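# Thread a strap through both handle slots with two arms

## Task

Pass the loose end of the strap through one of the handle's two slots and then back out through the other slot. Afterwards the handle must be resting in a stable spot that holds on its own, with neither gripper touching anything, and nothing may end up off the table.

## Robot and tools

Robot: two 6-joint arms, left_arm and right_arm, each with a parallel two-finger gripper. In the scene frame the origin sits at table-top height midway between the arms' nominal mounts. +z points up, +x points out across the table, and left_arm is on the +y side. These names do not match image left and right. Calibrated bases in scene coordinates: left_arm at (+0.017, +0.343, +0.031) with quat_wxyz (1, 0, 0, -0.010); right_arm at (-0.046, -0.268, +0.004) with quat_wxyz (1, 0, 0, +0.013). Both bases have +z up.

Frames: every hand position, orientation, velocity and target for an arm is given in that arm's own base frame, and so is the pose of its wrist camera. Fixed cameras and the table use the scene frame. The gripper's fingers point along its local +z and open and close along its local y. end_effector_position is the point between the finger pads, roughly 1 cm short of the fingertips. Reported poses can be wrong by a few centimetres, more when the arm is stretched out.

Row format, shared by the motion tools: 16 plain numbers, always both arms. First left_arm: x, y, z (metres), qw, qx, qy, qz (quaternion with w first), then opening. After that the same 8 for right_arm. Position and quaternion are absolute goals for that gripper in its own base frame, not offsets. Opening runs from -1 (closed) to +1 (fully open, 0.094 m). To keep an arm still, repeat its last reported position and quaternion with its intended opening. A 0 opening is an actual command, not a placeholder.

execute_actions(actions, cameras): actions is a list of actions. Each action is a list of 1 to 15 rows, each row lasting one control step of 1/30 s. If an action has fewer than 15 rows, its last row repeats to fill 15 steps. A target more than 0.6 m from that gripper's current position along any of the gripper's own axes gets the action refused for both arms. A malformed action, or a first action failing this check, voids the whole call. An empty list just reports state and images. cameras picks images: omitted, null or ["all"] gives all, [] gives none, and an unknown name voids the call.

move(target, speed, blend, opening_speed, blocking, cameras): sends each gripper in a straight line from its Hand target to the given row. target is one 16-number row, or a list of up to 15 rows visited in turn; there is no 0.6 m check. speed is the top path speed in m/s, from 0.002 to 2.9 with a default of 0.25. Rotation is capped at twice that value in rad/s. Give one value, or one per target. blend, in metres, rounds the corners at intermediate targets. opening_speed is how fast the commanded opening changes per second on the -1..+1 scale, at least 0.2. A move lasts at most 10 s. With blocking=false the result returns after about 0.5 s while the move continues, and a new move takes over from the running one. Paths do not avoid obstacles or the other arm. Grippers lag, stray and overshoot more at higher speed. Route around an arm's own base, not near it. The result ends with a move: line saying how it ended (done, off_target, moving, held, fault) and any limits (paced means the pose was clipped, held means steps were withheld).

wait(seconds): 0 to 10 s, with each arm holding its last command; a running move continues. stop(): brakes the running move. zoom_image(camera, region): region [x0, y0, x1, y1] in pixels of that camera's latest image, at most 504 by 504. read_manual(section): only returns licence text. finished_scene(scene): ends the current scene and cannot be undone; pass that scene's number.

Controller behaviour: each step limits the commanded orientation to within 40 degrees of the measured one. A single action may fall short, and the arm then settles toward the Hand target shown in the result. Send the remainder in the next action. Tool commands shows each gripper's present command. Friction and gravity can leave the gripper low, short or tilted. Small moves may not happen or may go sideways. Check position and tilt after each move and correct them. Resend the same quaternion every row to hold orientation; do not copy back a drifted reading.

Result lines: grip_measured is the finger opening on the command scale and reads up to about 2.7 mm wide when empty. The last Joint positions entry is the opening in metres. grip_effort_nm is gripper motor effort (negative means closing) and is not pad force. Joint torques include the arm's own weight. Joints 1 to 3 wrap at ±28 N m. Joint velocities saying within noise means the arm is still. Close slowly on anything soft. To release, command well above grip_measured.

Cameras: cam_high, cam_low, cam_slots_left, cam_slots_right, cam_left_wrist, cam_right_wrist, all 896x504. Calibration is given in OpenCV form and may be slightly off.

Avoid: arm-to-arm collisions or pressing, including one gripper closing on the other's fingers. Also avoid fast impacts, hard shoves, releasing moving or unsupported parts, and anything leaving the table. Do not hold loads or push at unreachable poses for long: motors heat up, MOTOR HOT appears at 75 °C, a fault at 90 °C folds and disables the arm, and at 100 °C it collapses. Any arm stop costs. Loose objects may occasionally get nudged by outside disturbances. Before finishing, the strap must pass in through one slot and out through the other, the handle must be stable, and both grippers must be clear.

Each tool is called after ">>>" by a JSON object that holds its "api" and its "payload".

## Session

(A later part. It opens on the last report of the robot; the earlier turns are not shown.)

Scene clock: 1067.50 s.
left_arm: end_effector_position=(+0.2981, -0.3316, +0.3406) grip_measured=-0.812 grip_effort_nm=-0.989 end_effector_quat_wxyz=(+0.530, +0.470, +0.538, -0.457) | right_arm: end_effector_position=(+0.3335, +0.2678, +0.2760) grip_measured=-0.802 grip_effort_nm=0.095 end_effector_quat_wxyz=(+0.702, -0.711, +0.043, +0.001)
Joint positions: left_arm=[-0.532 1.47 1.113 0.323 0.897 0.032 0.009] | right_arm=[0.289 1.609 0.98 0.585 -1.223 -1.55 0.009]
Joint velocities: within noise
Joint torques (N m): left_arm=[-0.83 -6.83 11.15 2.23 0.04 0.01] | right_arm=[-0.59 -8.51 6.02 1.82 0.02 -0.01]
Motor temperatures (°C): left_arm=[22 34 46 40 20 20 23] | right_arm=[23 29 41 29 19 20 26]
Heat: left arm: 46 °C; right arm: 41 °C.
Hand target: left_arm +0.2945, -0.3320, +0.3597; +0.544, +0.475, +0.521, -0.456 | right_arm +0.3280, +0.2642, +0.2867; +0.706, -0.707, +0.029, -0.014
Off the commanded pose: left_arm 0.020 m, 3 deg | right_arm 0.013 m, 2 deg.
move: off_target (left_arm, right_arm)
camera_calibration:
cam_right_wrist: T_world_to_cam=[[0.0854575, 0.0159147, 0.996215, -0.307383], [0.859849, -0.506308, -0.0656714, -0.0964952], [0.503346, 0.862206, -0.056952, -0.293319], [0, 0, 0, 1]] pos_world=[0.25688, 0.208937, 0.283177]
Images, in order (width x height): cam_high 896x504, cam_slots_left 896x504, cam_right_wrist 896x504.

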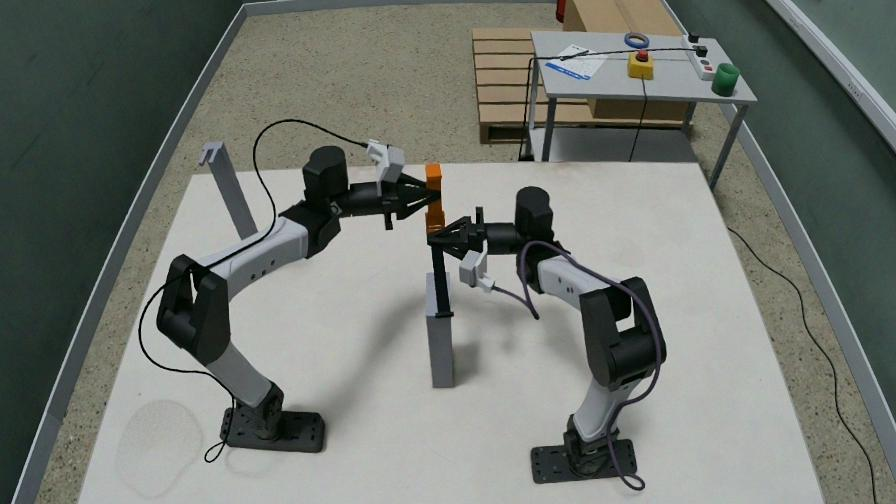

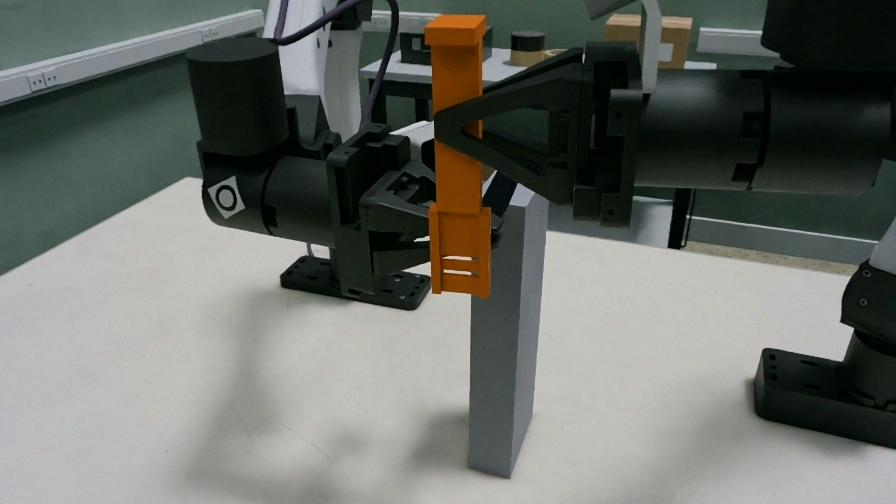

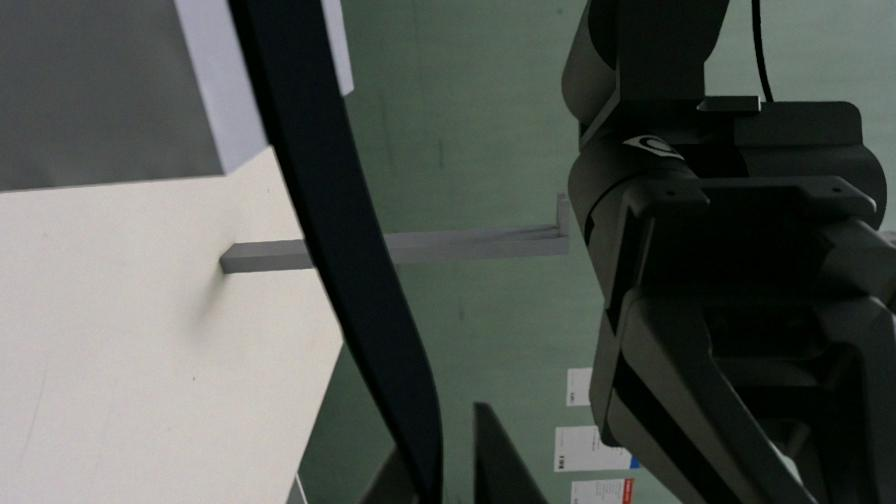

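>>> {"api": "move", "payload": {"target": [0.295, -0.3324, 0.3600, 0.5436, 0.4751, 0.5212, -0.4555, -0.9, 0.319, 0.259, 0.2869, 0.7065, -0.7069, 0.0290, -0.0142, -0.80], "speed": 0.03, "cameras": ["cam_high","cam_right_wrist","cam_slots_right"]}}

>>> {"api": "zoom_image", "payload": {"camera": "cam_high", "region": [400, 190, 480, 270]}}

>>> {"api": "zoom_image", "payload": {"camera": "cam_slots_right", "region": [220, 150, 440, 380]}}

Scene clock: 1074.10 s.
left_arm: end_effector_position=(+0.2981, -0.3316, +0.3406) grip_measured=-0.812 grip_effort_nm=-0.989 end_effector_quat_wxyz=(+0.530, +0.470, +0.538, -0.457) | right_arm: end_effector_position=(+0.3256, +0.2627, +0.2766) grip_measured=-0.802 grip_effort_nm=0.090 end_effector_quat_wxyz=(+0.702, -0.711, +0.044, -0.002)
Joint positions: left_arm=[-0.532 1.47 1.113 0.323 0.897 0.032 0.009] | right_arm=[0.282 1.571 0.943 0.585 -1.223 -1.551 0.009]
Joint velocities: within noise
Joint torques (N m): left_arm=[-1.03 -6.97 11.22 2.25 0.01 0.04] | right_arm=[-0.62 -8.13 6.11 1.81 -0.06 -0.01]
Motor temperatures (°C): left_arm=[22 34 46 40 20 20 23] | right_arm=[23 30 40 30 19 20 25]
Heat: left arm: 46 °C; right arm: 40 °C.
Hand target: left_arm +0.2945, -0.3320, +0.3597; +0.544, +0.475, +0.521, -0.456 | right_arm +0.3191, +0.2593, +0.2866; +0.706, -0.707, +0.029, -0.014
Off the commanded pose: left_arm 0.020 m, 3 deg | right_arm 0.013 m, 2 deg.
move: off_target (left_arm, right_arm)
camera_calibration:
cam_right_wrist: T_world_to_cam=[[0.0836652, 0.0150264, 0.996381, -0.306523], [0.856455, -0.512215, -0.0641911, -0.0900934], [0.509397, 0.858726, -0.0557241, -0.286335], [0, 0, 0, 1]] pos_world=[0.248664, 0.204342, 0.283675]
Images, in order (width x height): cam_high 896x504, cam_slots_right 896x504, cam_right_wrist 896x504.

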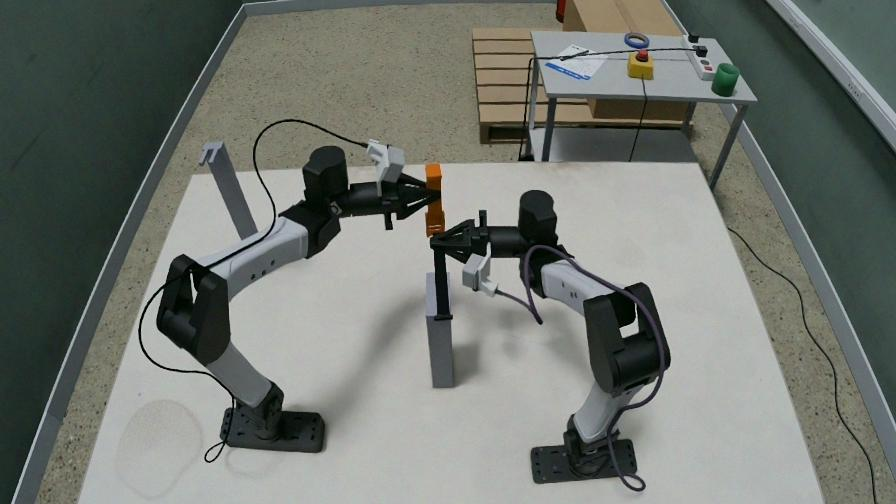

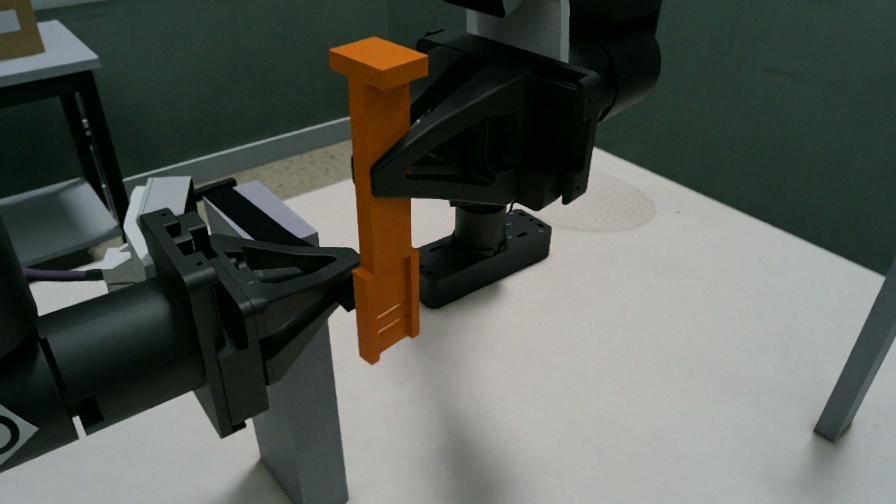

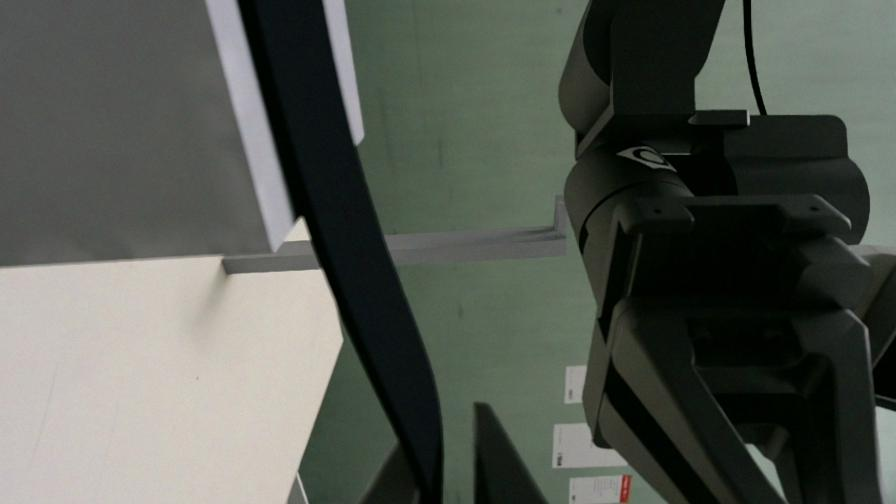

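Scaled by 6.300 from the camera's 896x504 image, which has a finer 1280x720 frame.

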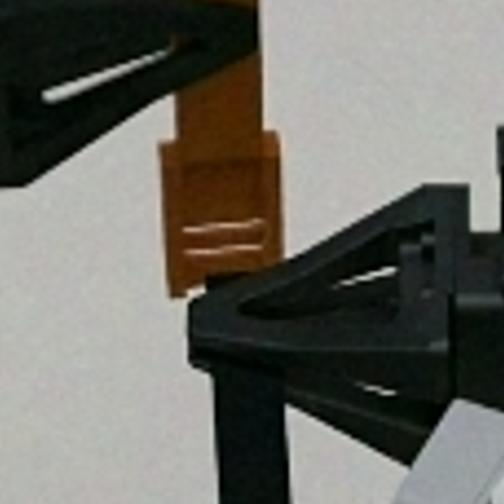

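Scaled by 2.191 from the camera's 896x504 image, which has a finer 1280x720 frame.

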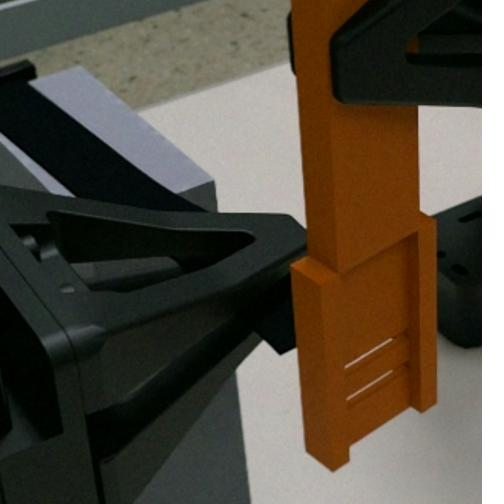

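>>> {"api": "move", "payload": {"target": [0.295, -0.3324, 0.3600, 0.5436, 0.4751, 0.5212, -0.4555, -0.9, 0.319, 0.259, 0.2869, 0.7071, -0.7063, 0.0075, -0.0357, -0.80], "speed": 0.03, "cameras": []}}

>>> {"api": "move", "payload": {"target": [0.295, -0.3324, 0.3600, 0.5436, 0.4751, 0.5212, -0.4555, -0.9, 0.319, 0.259, 0.2869, 0.7071, -0.7063, 0.0075, -0.0357, -1], "opening_speed": 0.2}}

>>> {"api": "zoom_image", "payload": {"camera": "cam_high", "region": [400, 190, 480, 270]}}

>>> {"api": "zoom_image", "payload": {"camera": "cam_slots_right", "region": [220, 150, 440, 380]}}

>>> {"api": "zoom_image", "payload": {"camera": "cam_low", "region": [640, 0, 720, 70]}}

Scene clock: 1085.20 s.
left_arm: end_effector_position=(+0.2981, -0.3316, +0.3406) grip_measured=-0.812 grip_effort_nm=-0.999 end_effector_quat_wxyz=(+0.530, +0.470, +0.538, -0.457) | right_arm: end_effector_position=(+0.3257, +0.2625, +0.2768) grip_measured=-0.802 grip_effort_nm=0.095 end_effector_quat_wxyz=(+0.702, -0.711, +0.026, -0.020)
Joint positions: left_arm=[-0.532 1.47 1.113 0.323 0.897 0.032 0.009] | right_arm=[0.282 1.571 0.943 0.587 -1.223 -1.602 0.009]
Joint velocities: within noise
Joint torques (N m): left_arm=[-0.72 -6.83 11.15 2.22 0.1 0.05] | right_arm=[-0.65 -7.94 5.82 1.96 -0.07 -0.03]
Motor temperatures (°C): left_arm=[22 34 46 40 20 20 23] | right_arm=[23 31 40 30 19 20 25]
Heat: left arm: 46 °C; right arm: 40 °C.
Hand target: left_arm +0.2945, -0.3320, +0.3598; +0.544, +0.475, +0.521, -0.456 | right_arm +0.3192, +0.2592, +0.2867; +0.707, -0.707, +0.007, -0.036
Off the commanded pose: left_arm 0.020 m, 3 deg | right_arm 0.013 m, 3 deg.
move: off_target (left_arm, right_arm)
No camera images: "cameras" was empty.

Scene clock: 1086.40 s.
left_arm: end_effector_position=(+0.2981, -0.3316, +0.3406) grip_measured=-0.812 grip_effort_nm=-0.994 end_effector_quat_wxyz=(+0.530, +0.470, +0.538, -0.457) | right_arm: end_effector_position=(+0.3257, +0.2625, +0.2769) grip_measured=-0.961 grip_effort_nm=-1.009 end_effector_quat_wxyz=(+0.702, -0.711, +0.025, -0.022)
Joint positions: left_arm=[-0.532 1.47 1.113 0.323 0.897 0.032 0.009] | right_arm=[0.282 1.571 0.943 0.588 -1.223 -1.604 0.002]
Joint velocities: within noise
Joint torques (N m): left_arm=[-0.75 -6.8 11.23 2.22 0.09 0.04] | right_arm=[-0.62 -7.98 5.76 1.92 -0.05 -0.01]
Motor temperatures (°C): left_arm=[22 34 46 40 20 20 23] | right_arm=[23 31 40 30 19 20 25]
Heat: left arm: 46 °C; right arm: 40 °C.
Hand target: left_arm +0.2945, -0.3320, +0.3598; +0.544, +0.475, +0.521, -0.456 | right_arm +0.3192, +0.2592, +0.2867; +0.707, -0.707, +0.007, -0.036
Off the commanded pose: left_arm 0.020 m, 3 deg | right_arm 0.013 m, 3 deg.
move: off_target (left_arm, right_arm)
camera_calibration:
cam_left_wrist: T_world_to_cam=[[-0.98974, -0.142867, -0.00198393, 0.249953], [-0.0626634, 0.44651, -0.892582, 0.510301], [0.128406, -0.8833, -0.450881, -0.0899204], [0, 0, 0, 1]] pos_world=[0.290912, -0.271571, 0.415438]
cam_right_wrist: T_world_to_cam=[[0.0278983, 0.0178381, 0.999452, -0.290256], [0.858867, -0.511984, -0.0148362, -0.104722], [0.511439, 0.85881, -0.029604, -0.294224], [0, 0, 0, 1]] pos_world=[0.248517, 0.204244, 0.279833]

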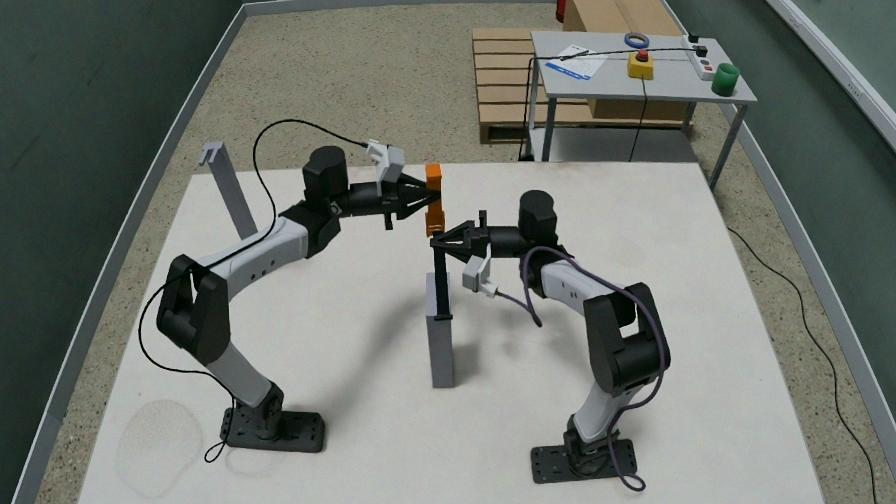

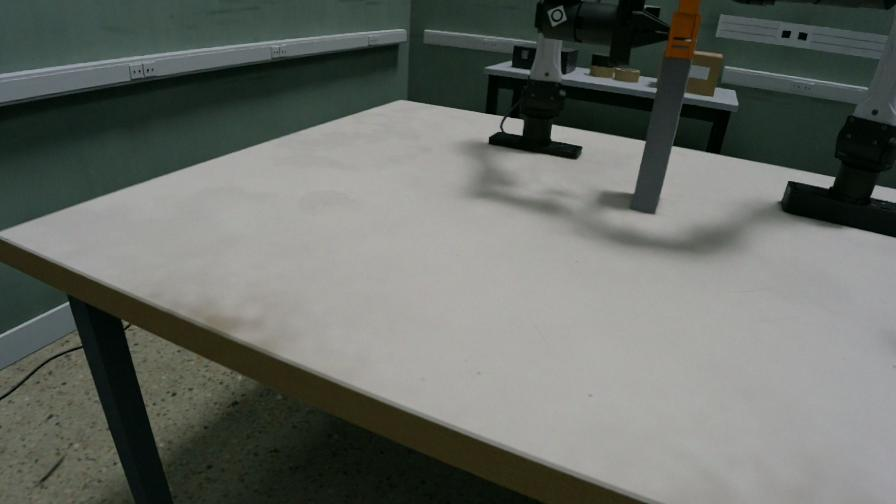

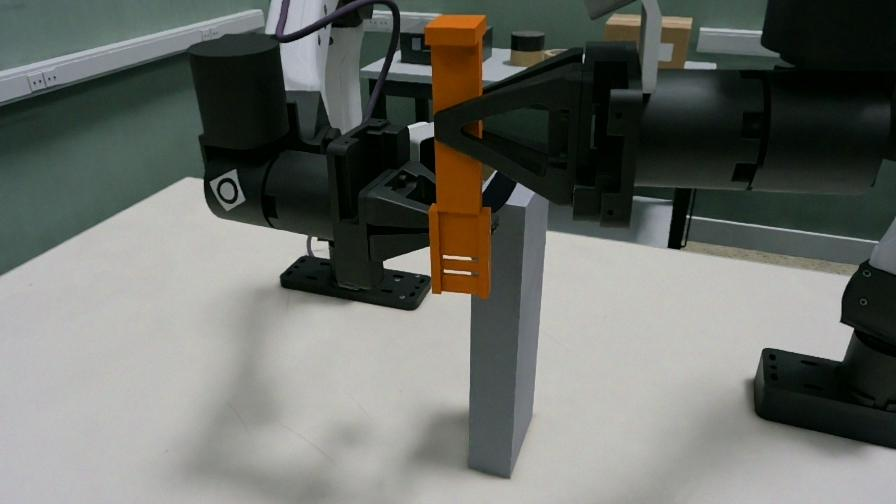

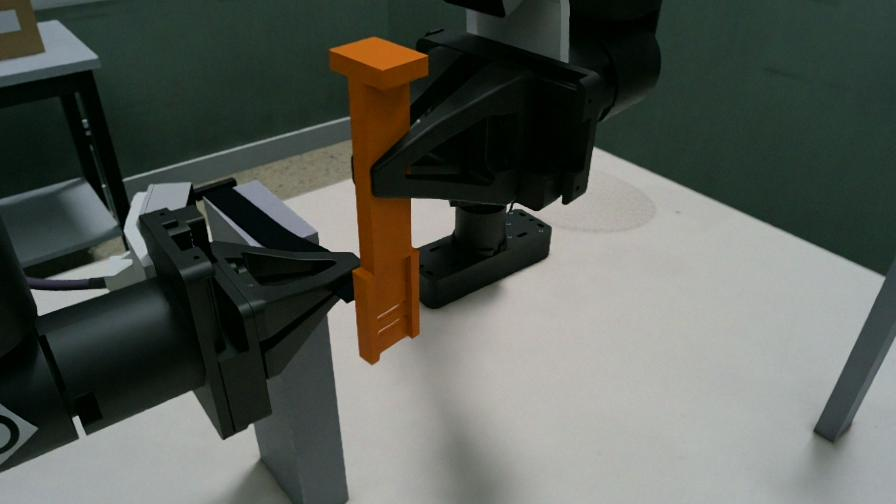

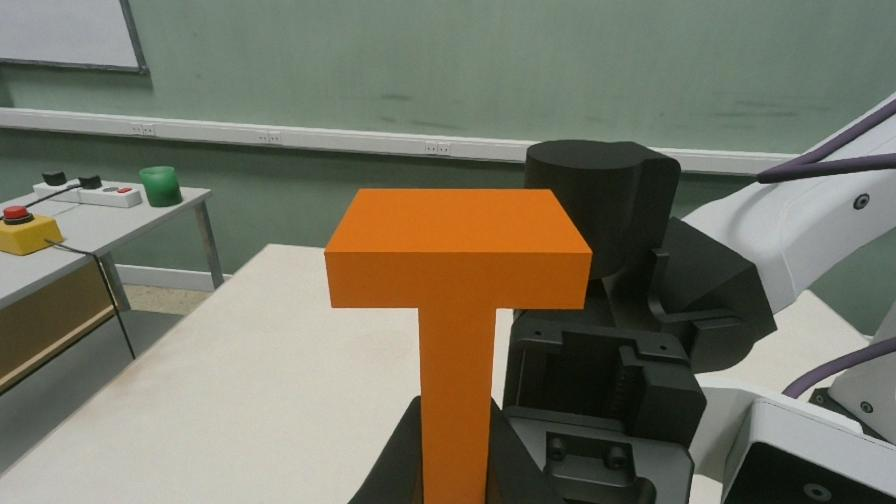

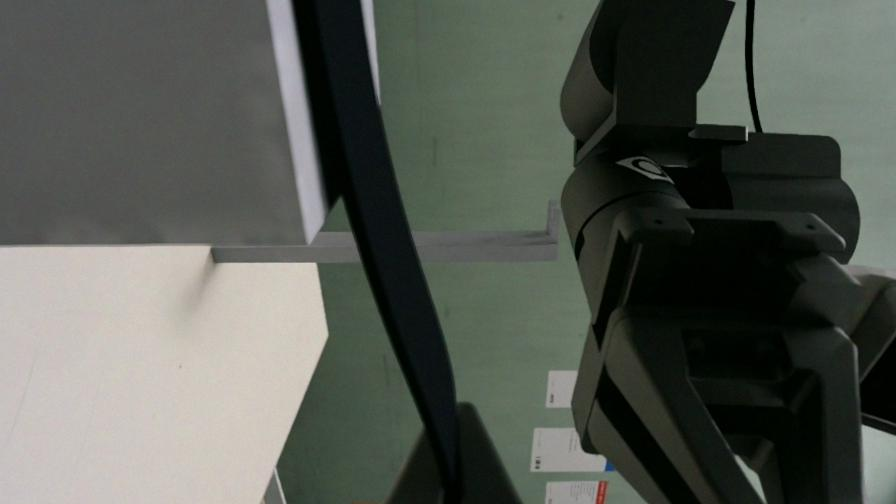

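Scaled by 6.300 from the camera's 896x504 image, which has a finer 1280x720 frame.

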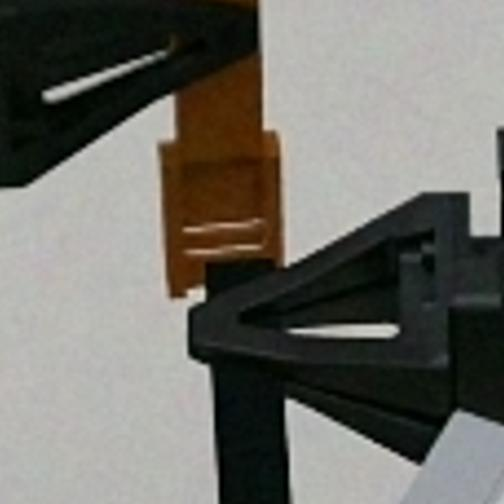

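Scaled by 2.191 from the camera's 896x504 image, which has a finer 1280x720 frame.

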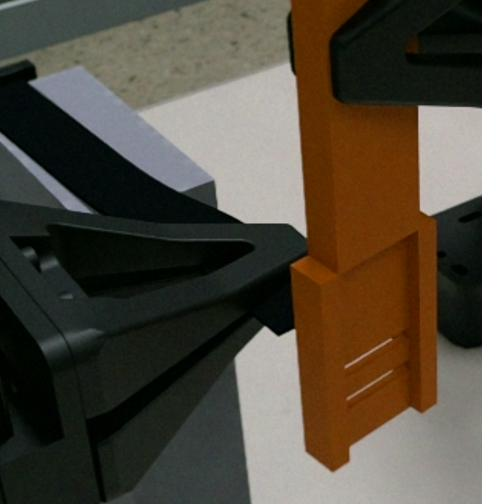

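Scaled by 6.300 from the camera's 896x504 image, which has a finer 1280x720 frame.

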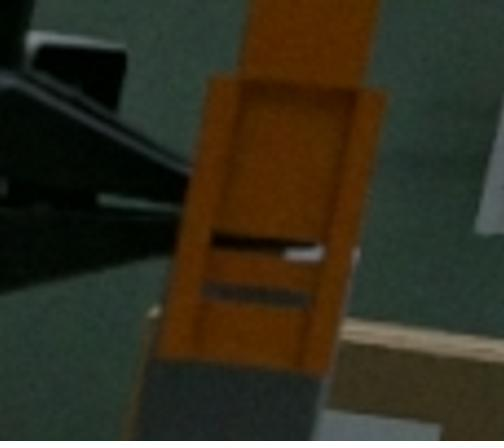

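>>> {"api": "move", "payload": {"target": [0.295, -0.3324, 0.3600, 0.5436, 0.4751, 0.5212, -0.4555, -0.9, 0.319, 0.2645, 0.2869, 0.7071, -0.7063, 0.0075, -0.0357, -1], "speed": 0.03, "cameras": ["cam_high","cam_low","cam_slots_right"]}}

>>> {"api": "zoom_image", "payload": {"camera": "cam_high", "region": [415, 210, 465, 260]}}

>>> {"api": "zoom_image", "payload": {"camera": "cam_low", "region": [660, 15, 705, 60]}}

>>> {"api": "zoom_image", "payload": {"camera": "cam_slots_right", "region": [320, 240, 440, 380]}}

Scene clock: 1106.20 s.
left_arm: end_effector_position=(+0.2981, -0.3316, +0.3406) grip_measured=-0.812 grip_effort_nm=-0.999 end_effector_quat_wxyz=(+0.530, +0.470, +0.538, -0.457) | right_arm: end_effector_position=(+0.3246, +0.2640, +0.2771) grip_measured=-0.962 grip_effort_nm=-1.013 end_effector_quat_wxyz=(+0.702, -0.711, +0.023, -0.020)
Joint positions: left_arm=[-0.532 1.47 1.113 0.323 0.897 0.032 0.009] | right_arm=[0.286 1.571 0.943 0.589 -1.223 -1.604 0.002]
Joint velocities: within noise
Joint torques (N m): left_arm=[-0.99 -6.98 11.1 2.26 0.09 0.04] | right_arm=[0.4 -7.57 6.3 1.91 0.1 0]
Motor temperatures (°C): left_arm=[22 34 46 40 20 20 23] | right_arm=[23 32 39 31 19 20 26]
Heat: left arm: 46 °C; right arm: 39 °C.
Hand target: left_arm +0.2945, -0.3320, +0.3598; +0.544, +0.475, +0.521, -0.456 | right_arm +0.3190, +0.2645, +0.2868; +0.707, -0.707, +0.008, -0.035
Off the commanded pose: left_arm 0.020 m, 3 deg | right_arm 0.011 m, 3 deg.
move: off_target (left_arm, right_arm)
Images, in order (width x height): cam_high 896x504, cam_low 896x504, cam_slots_right 896x504.

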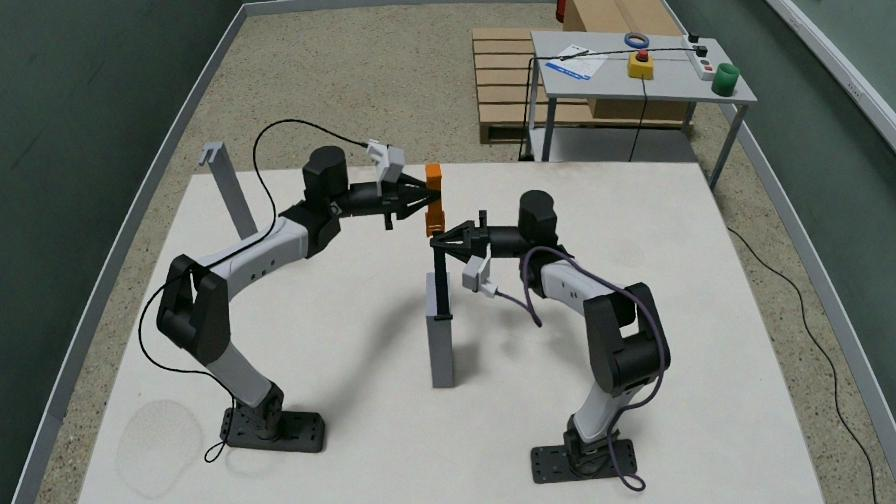

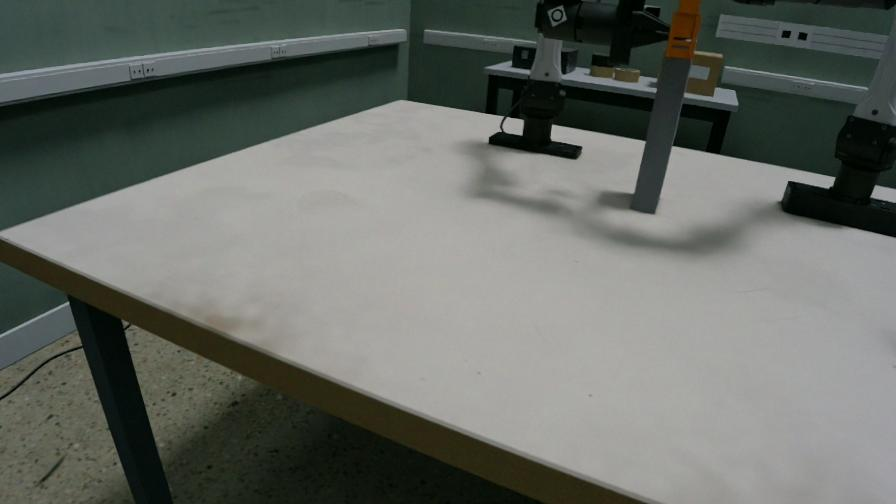

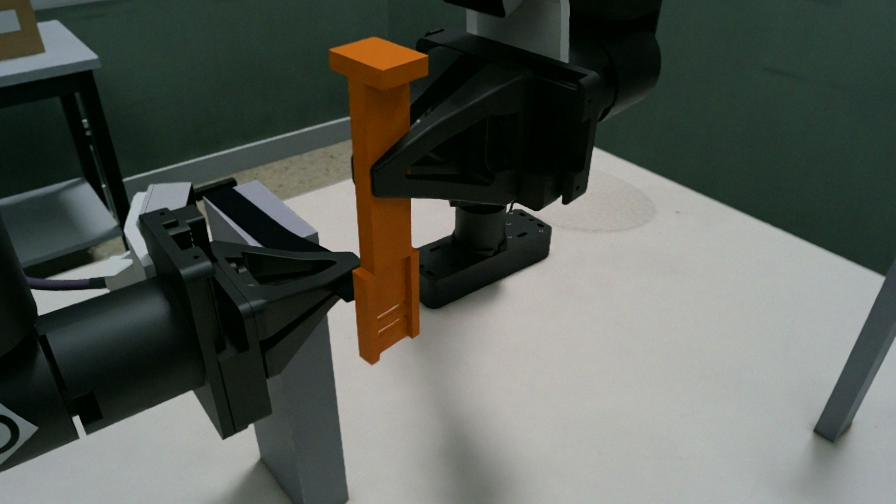

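Scaled by 10.080 from the camera's 896x504 image, which has a finer 1280x720 frame.

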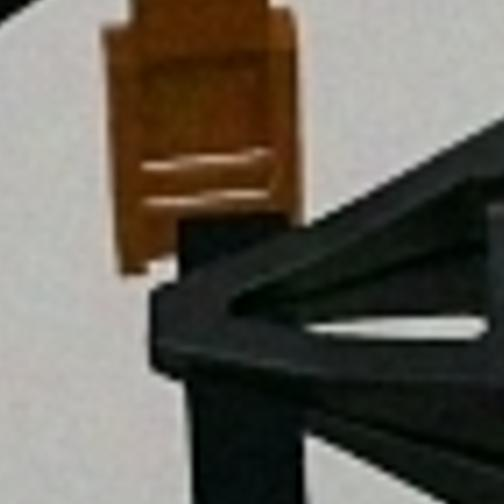

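Scaled by 11.200 from the camera's 896x504 image, which has a finer 1280x720 frame.

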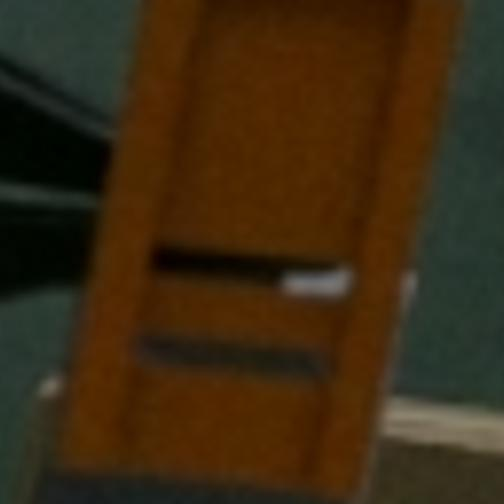

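Scaled by 3.600 from the camera's 896x504 image, which has a finer 1280x720 frame.

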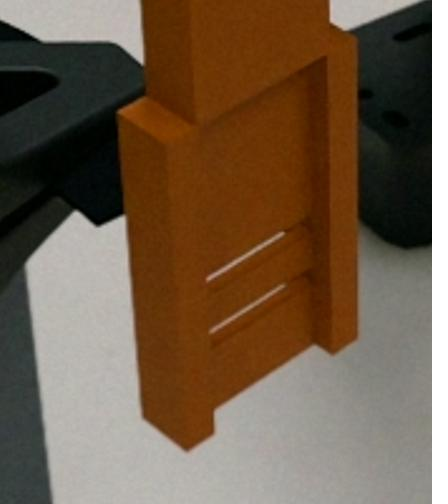

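>>> {"api": "move", "payload": {"target": [0.295, -0.3324, 0.3600, 0.5436, 0.4751, 0.5212, -0.4555, -0.9, 0.319, 0.269, 0.2869, 0.7071, -0.7063, 0.0075, -0.0357, -1], "speed": 0.03, "cameras": ["cam_high","cam_low","cam_slots_left"]}}

>>> {"api": "zoom_image", "payload": {"camera": "cam_high", "region": [415, 210, 465, 260]}}

>>> {"api": "zoom_image", "payload": {"camera": "cam_low", "region": [660, 15, 705, 60]}}

>>> {"api": "zoom_image", "payload": {"camera": "cam_slots_left", "region": [400, 180, 520, 300]}}

Scene clock: 1114.03 s.
left_arm: end_effector_position=(+0.2981, -0.3316, +0.3406) grip_measured=-0.812 grip_effort_nm=-0.989 end_effector_quat_wxyz=(+0.530, +0.470, +0.538, -0.457) | right_arm: end_effector_position=(+0.3229, +0.2686, +0.2772) grip_measured=-0.962 grip_effort_nm=-1.018 end_effector_quat_wxyz=(+0.702, -0.711, +0.022, -0.020)
Joint positions: left_arm=[-0.532 1.47 1.113 0.323 0.897 0.032 0.009] | right_arm=[0.301 1.571 0.943 0.591 -1.21 -1.604 0.002]
Joint velocities: within noise
Joint torques (N m): left_arm=[-0.83 -6.83 11.04 2.2 0.02 0.06] | right_arm=[0.32 -7.2 6.76 1.94 0.13 0.03]
Motor temperatures (°C): left_arm=[22 34 47 40 20 20 23] | right_arm=[23 32 39 32 19 20 26]
Heat: left arm: 47 °C; right arm: 39 °C.
Hand target: left_arm +0.2945, -0.3320, +0.3598; +0.544, +0.475, +0.521, -0.456 | right_arm +0.3189, +0.2690, +0.2868; +0.707, -0.706, +0.007, -0.035
Off the commanded pose: left_arm 0.020 m, 3 deg | right_arm 0.010 m, 3 deg.
move: off_target (left_arm, right_arm)
Images, in order (width x height): cam_high 896x504, cam_low 896x504, cam_slots_left 896x504.

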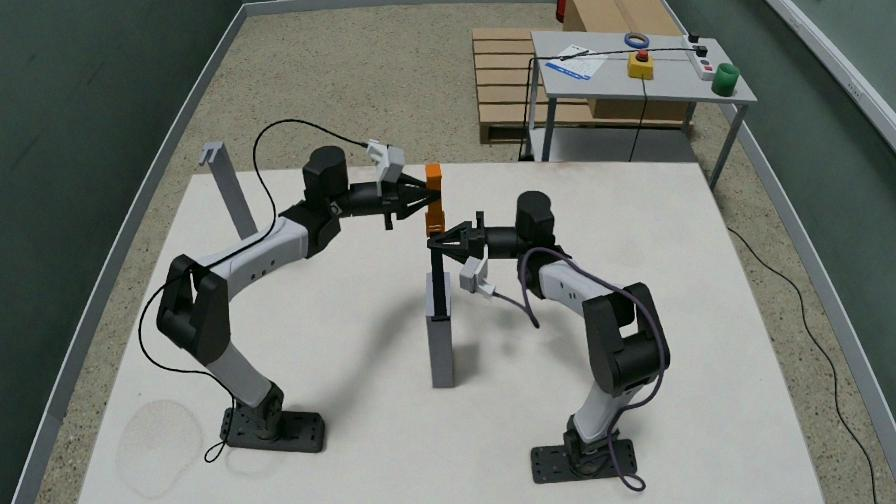

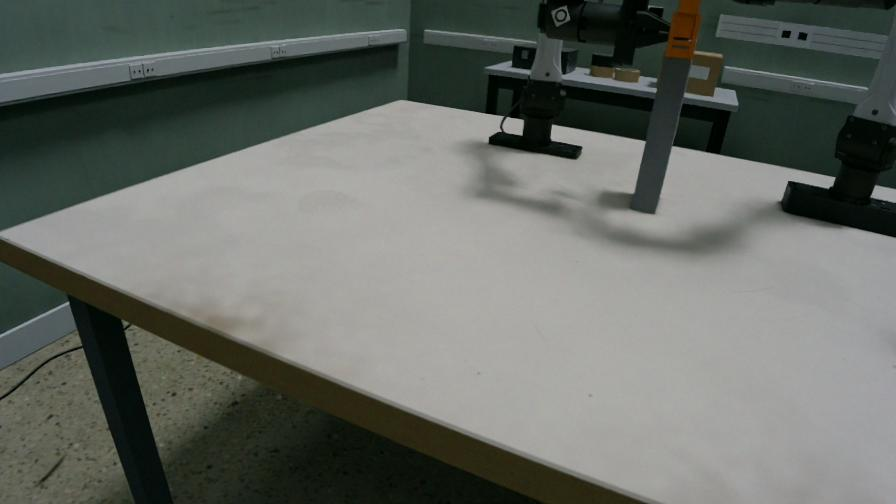

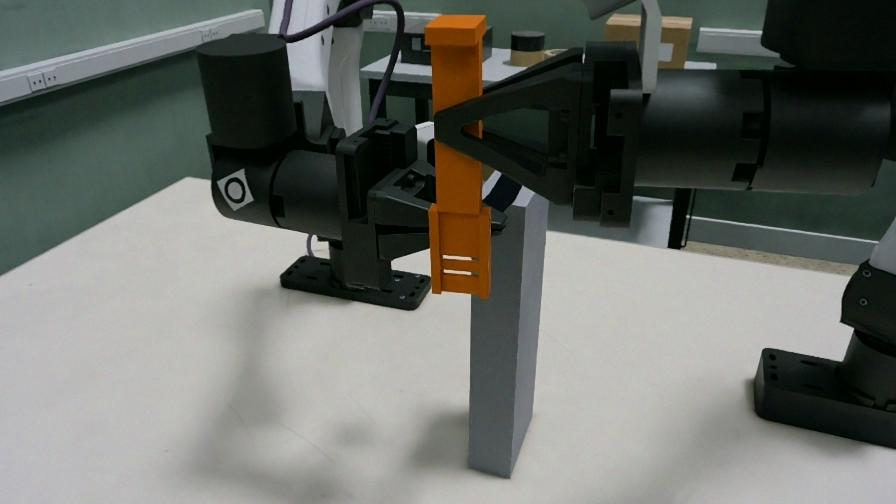

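Scaled by 10.080 from the camera's 896x504 image, which has a finer 1280x720 frame.

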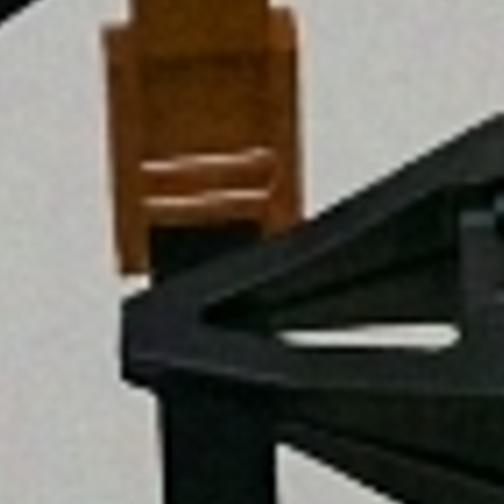

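Scaled by 11.200 from the camera's 896x504 image, which has a finer 1280x720 frame.

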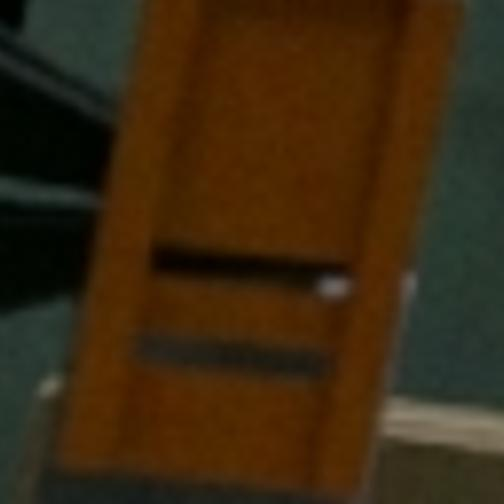

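Scaled by 4.200 from the camera's 896x504 image, which has a finer 1280x720 frame.

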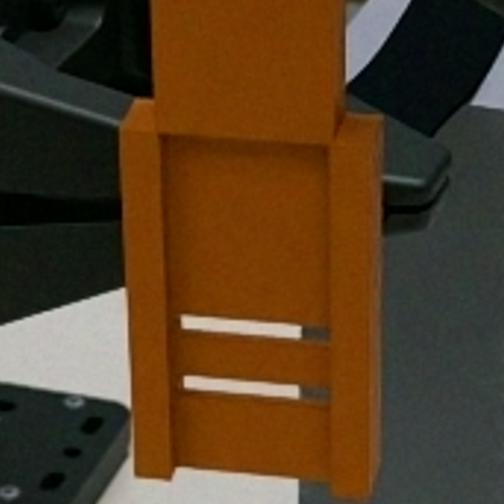

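>>> {"api": "move", "payload": {"target": [0.295, -0.3324, 0.3620, 0.5436, 0.4751, 0.5212, -0.4555, -0.9, 0.319, 0.269, 0.2869, 0.7071, -0.7063, 0.0075, -0.0357, -1], "speed": 0.03, "cameras": []}}

>>> {"api": "move", "payload": {"target": [0.295, -0.3324, 0.3630, 0.5436, 0.4751, 0.5212, -0.4555, -0.9, 0.319, 0.269, 0.2869, 0.7071, -0.7063, 0.0075, -0.0357, -1], "speed": 0.03, "cameras": ["cam_low"]}}

>>> {"api": "zoom_image", "payload": {"camera": "cam_low", "region": [660, 15, 705, 60]}}

Scene clock: 1126.33 s.
left_arm: end_effector_position=(+0.2983, -0.3317, +0.3427) grip_measured=-0.812 grip_effort_nm=-0.989 end_effector_quat_wxyz=(+0.530, +0.470, +0.538, -0.457) | right_arm: end_effector_position=(+0.3232, +0.2686, +0.2773) grip_measured=-0.962 grip_effort_nm=-1.013 end_effector_quat_wxyz=(+0.702, -0.711, +0.022, -0.021)
Joint positions: left_arm=[-0.532 1.47 1.121 0.316 0.897 0.032 0.009] | right_arm=[0.301 1.571 0.943 0.591 -1.209 -1.604 0.002]
Joint velocities: within noise
Joint torques (N m): left_arm=[-1.06 -6.82 11.12 2.25 0.07 0.05] | right_arm=[0.27 -7.16 6.75 1.94 0.12 0.02]
Motor temperatures (°C): left_arm=[22 34 47 40 20 20 23] | right_arm=[23 32 39 32 19 20 26]
Heat: left arm: 47 °C; right arm: 39 °C.
Hand target: left_arm +0.2946, -0.3320, +0.3617; +0.544, +0.475, +0.521, -0.456 | right_arm +0.3190, +0.2690, +0.2869; +0.707, -0.706, +0.008, -0.036
Off the commanded pose: left_arm 0.020 m, 3 deg | right_arm 0.010 m, 2 deg.
move: off_target (left_arm)
No camera images: "cameras" was empty.

Scene clock: 1127.03 s.
left_arm: end_effector_position=(+0.2983, -0.3317, +0.3420) grip_measured=-0.812 grip_effort_nm=-0.994 end_effector_quat_wxyz=(+0.528, +0.470, +0.539, -0.457) | right_arm: end_effector_position=(+0.3232, +0.2686, +0.2773) grip_measured=-0.962 grip_effort_nm=-1.013 end_effector_quat_wxyz=(+0.702, -0.711, +0.022, -0.021)
Joint positions: left_arm=[-0.532 1.47 1.121 0.312 0.897 0.032 0.009] | right_arm=[0.301 1.571 0.943 0.591 -1.209 -1.604 0.002]
Joint velocities: within noise
Joint torques (N m): left_arm=[-1.03 -6.95 11.51 2.21 0.04 0.04] | right_arm=[0.29 -7.16 6.76 1.93 0.11 0.03]
Motor temperatures (°C): left_arm=[22 34 47 40 20 20 23] | right_arm=[23 32 39 32 19 20 26]
Heat: left arm: 47 °C; right arm: 39 °C.
Hand target: left_arm +0.2945, -0.3319, +0.3627; +0.544, +0.475, +0.521, -0.456 | right_arm +0.3190, +0.2690, +0.2868; +0.707, -0.706, +0.008, -0.036
Off the commanded pose: left_arm 0.021 m, 3 deg | right_arm 0.010 m, 2 deg.
move: off_target (left_arm)
Images, in order (width x height): cam_low 896x504.

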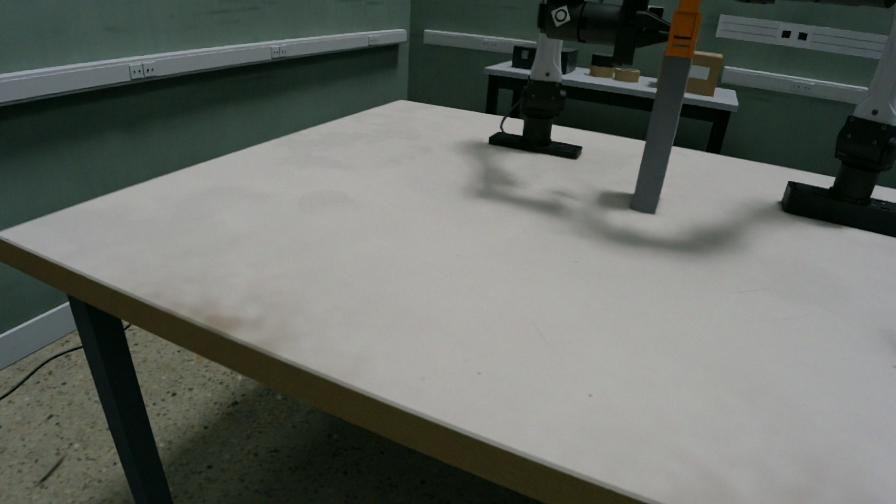

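Scaled by 11.200 from the camera's 896x504 image, which has a finer 1280x720 frame.

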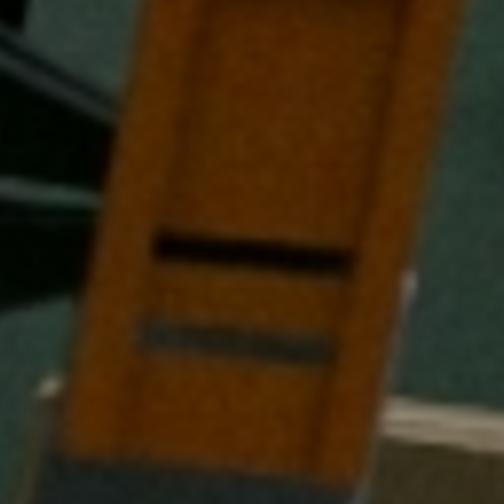

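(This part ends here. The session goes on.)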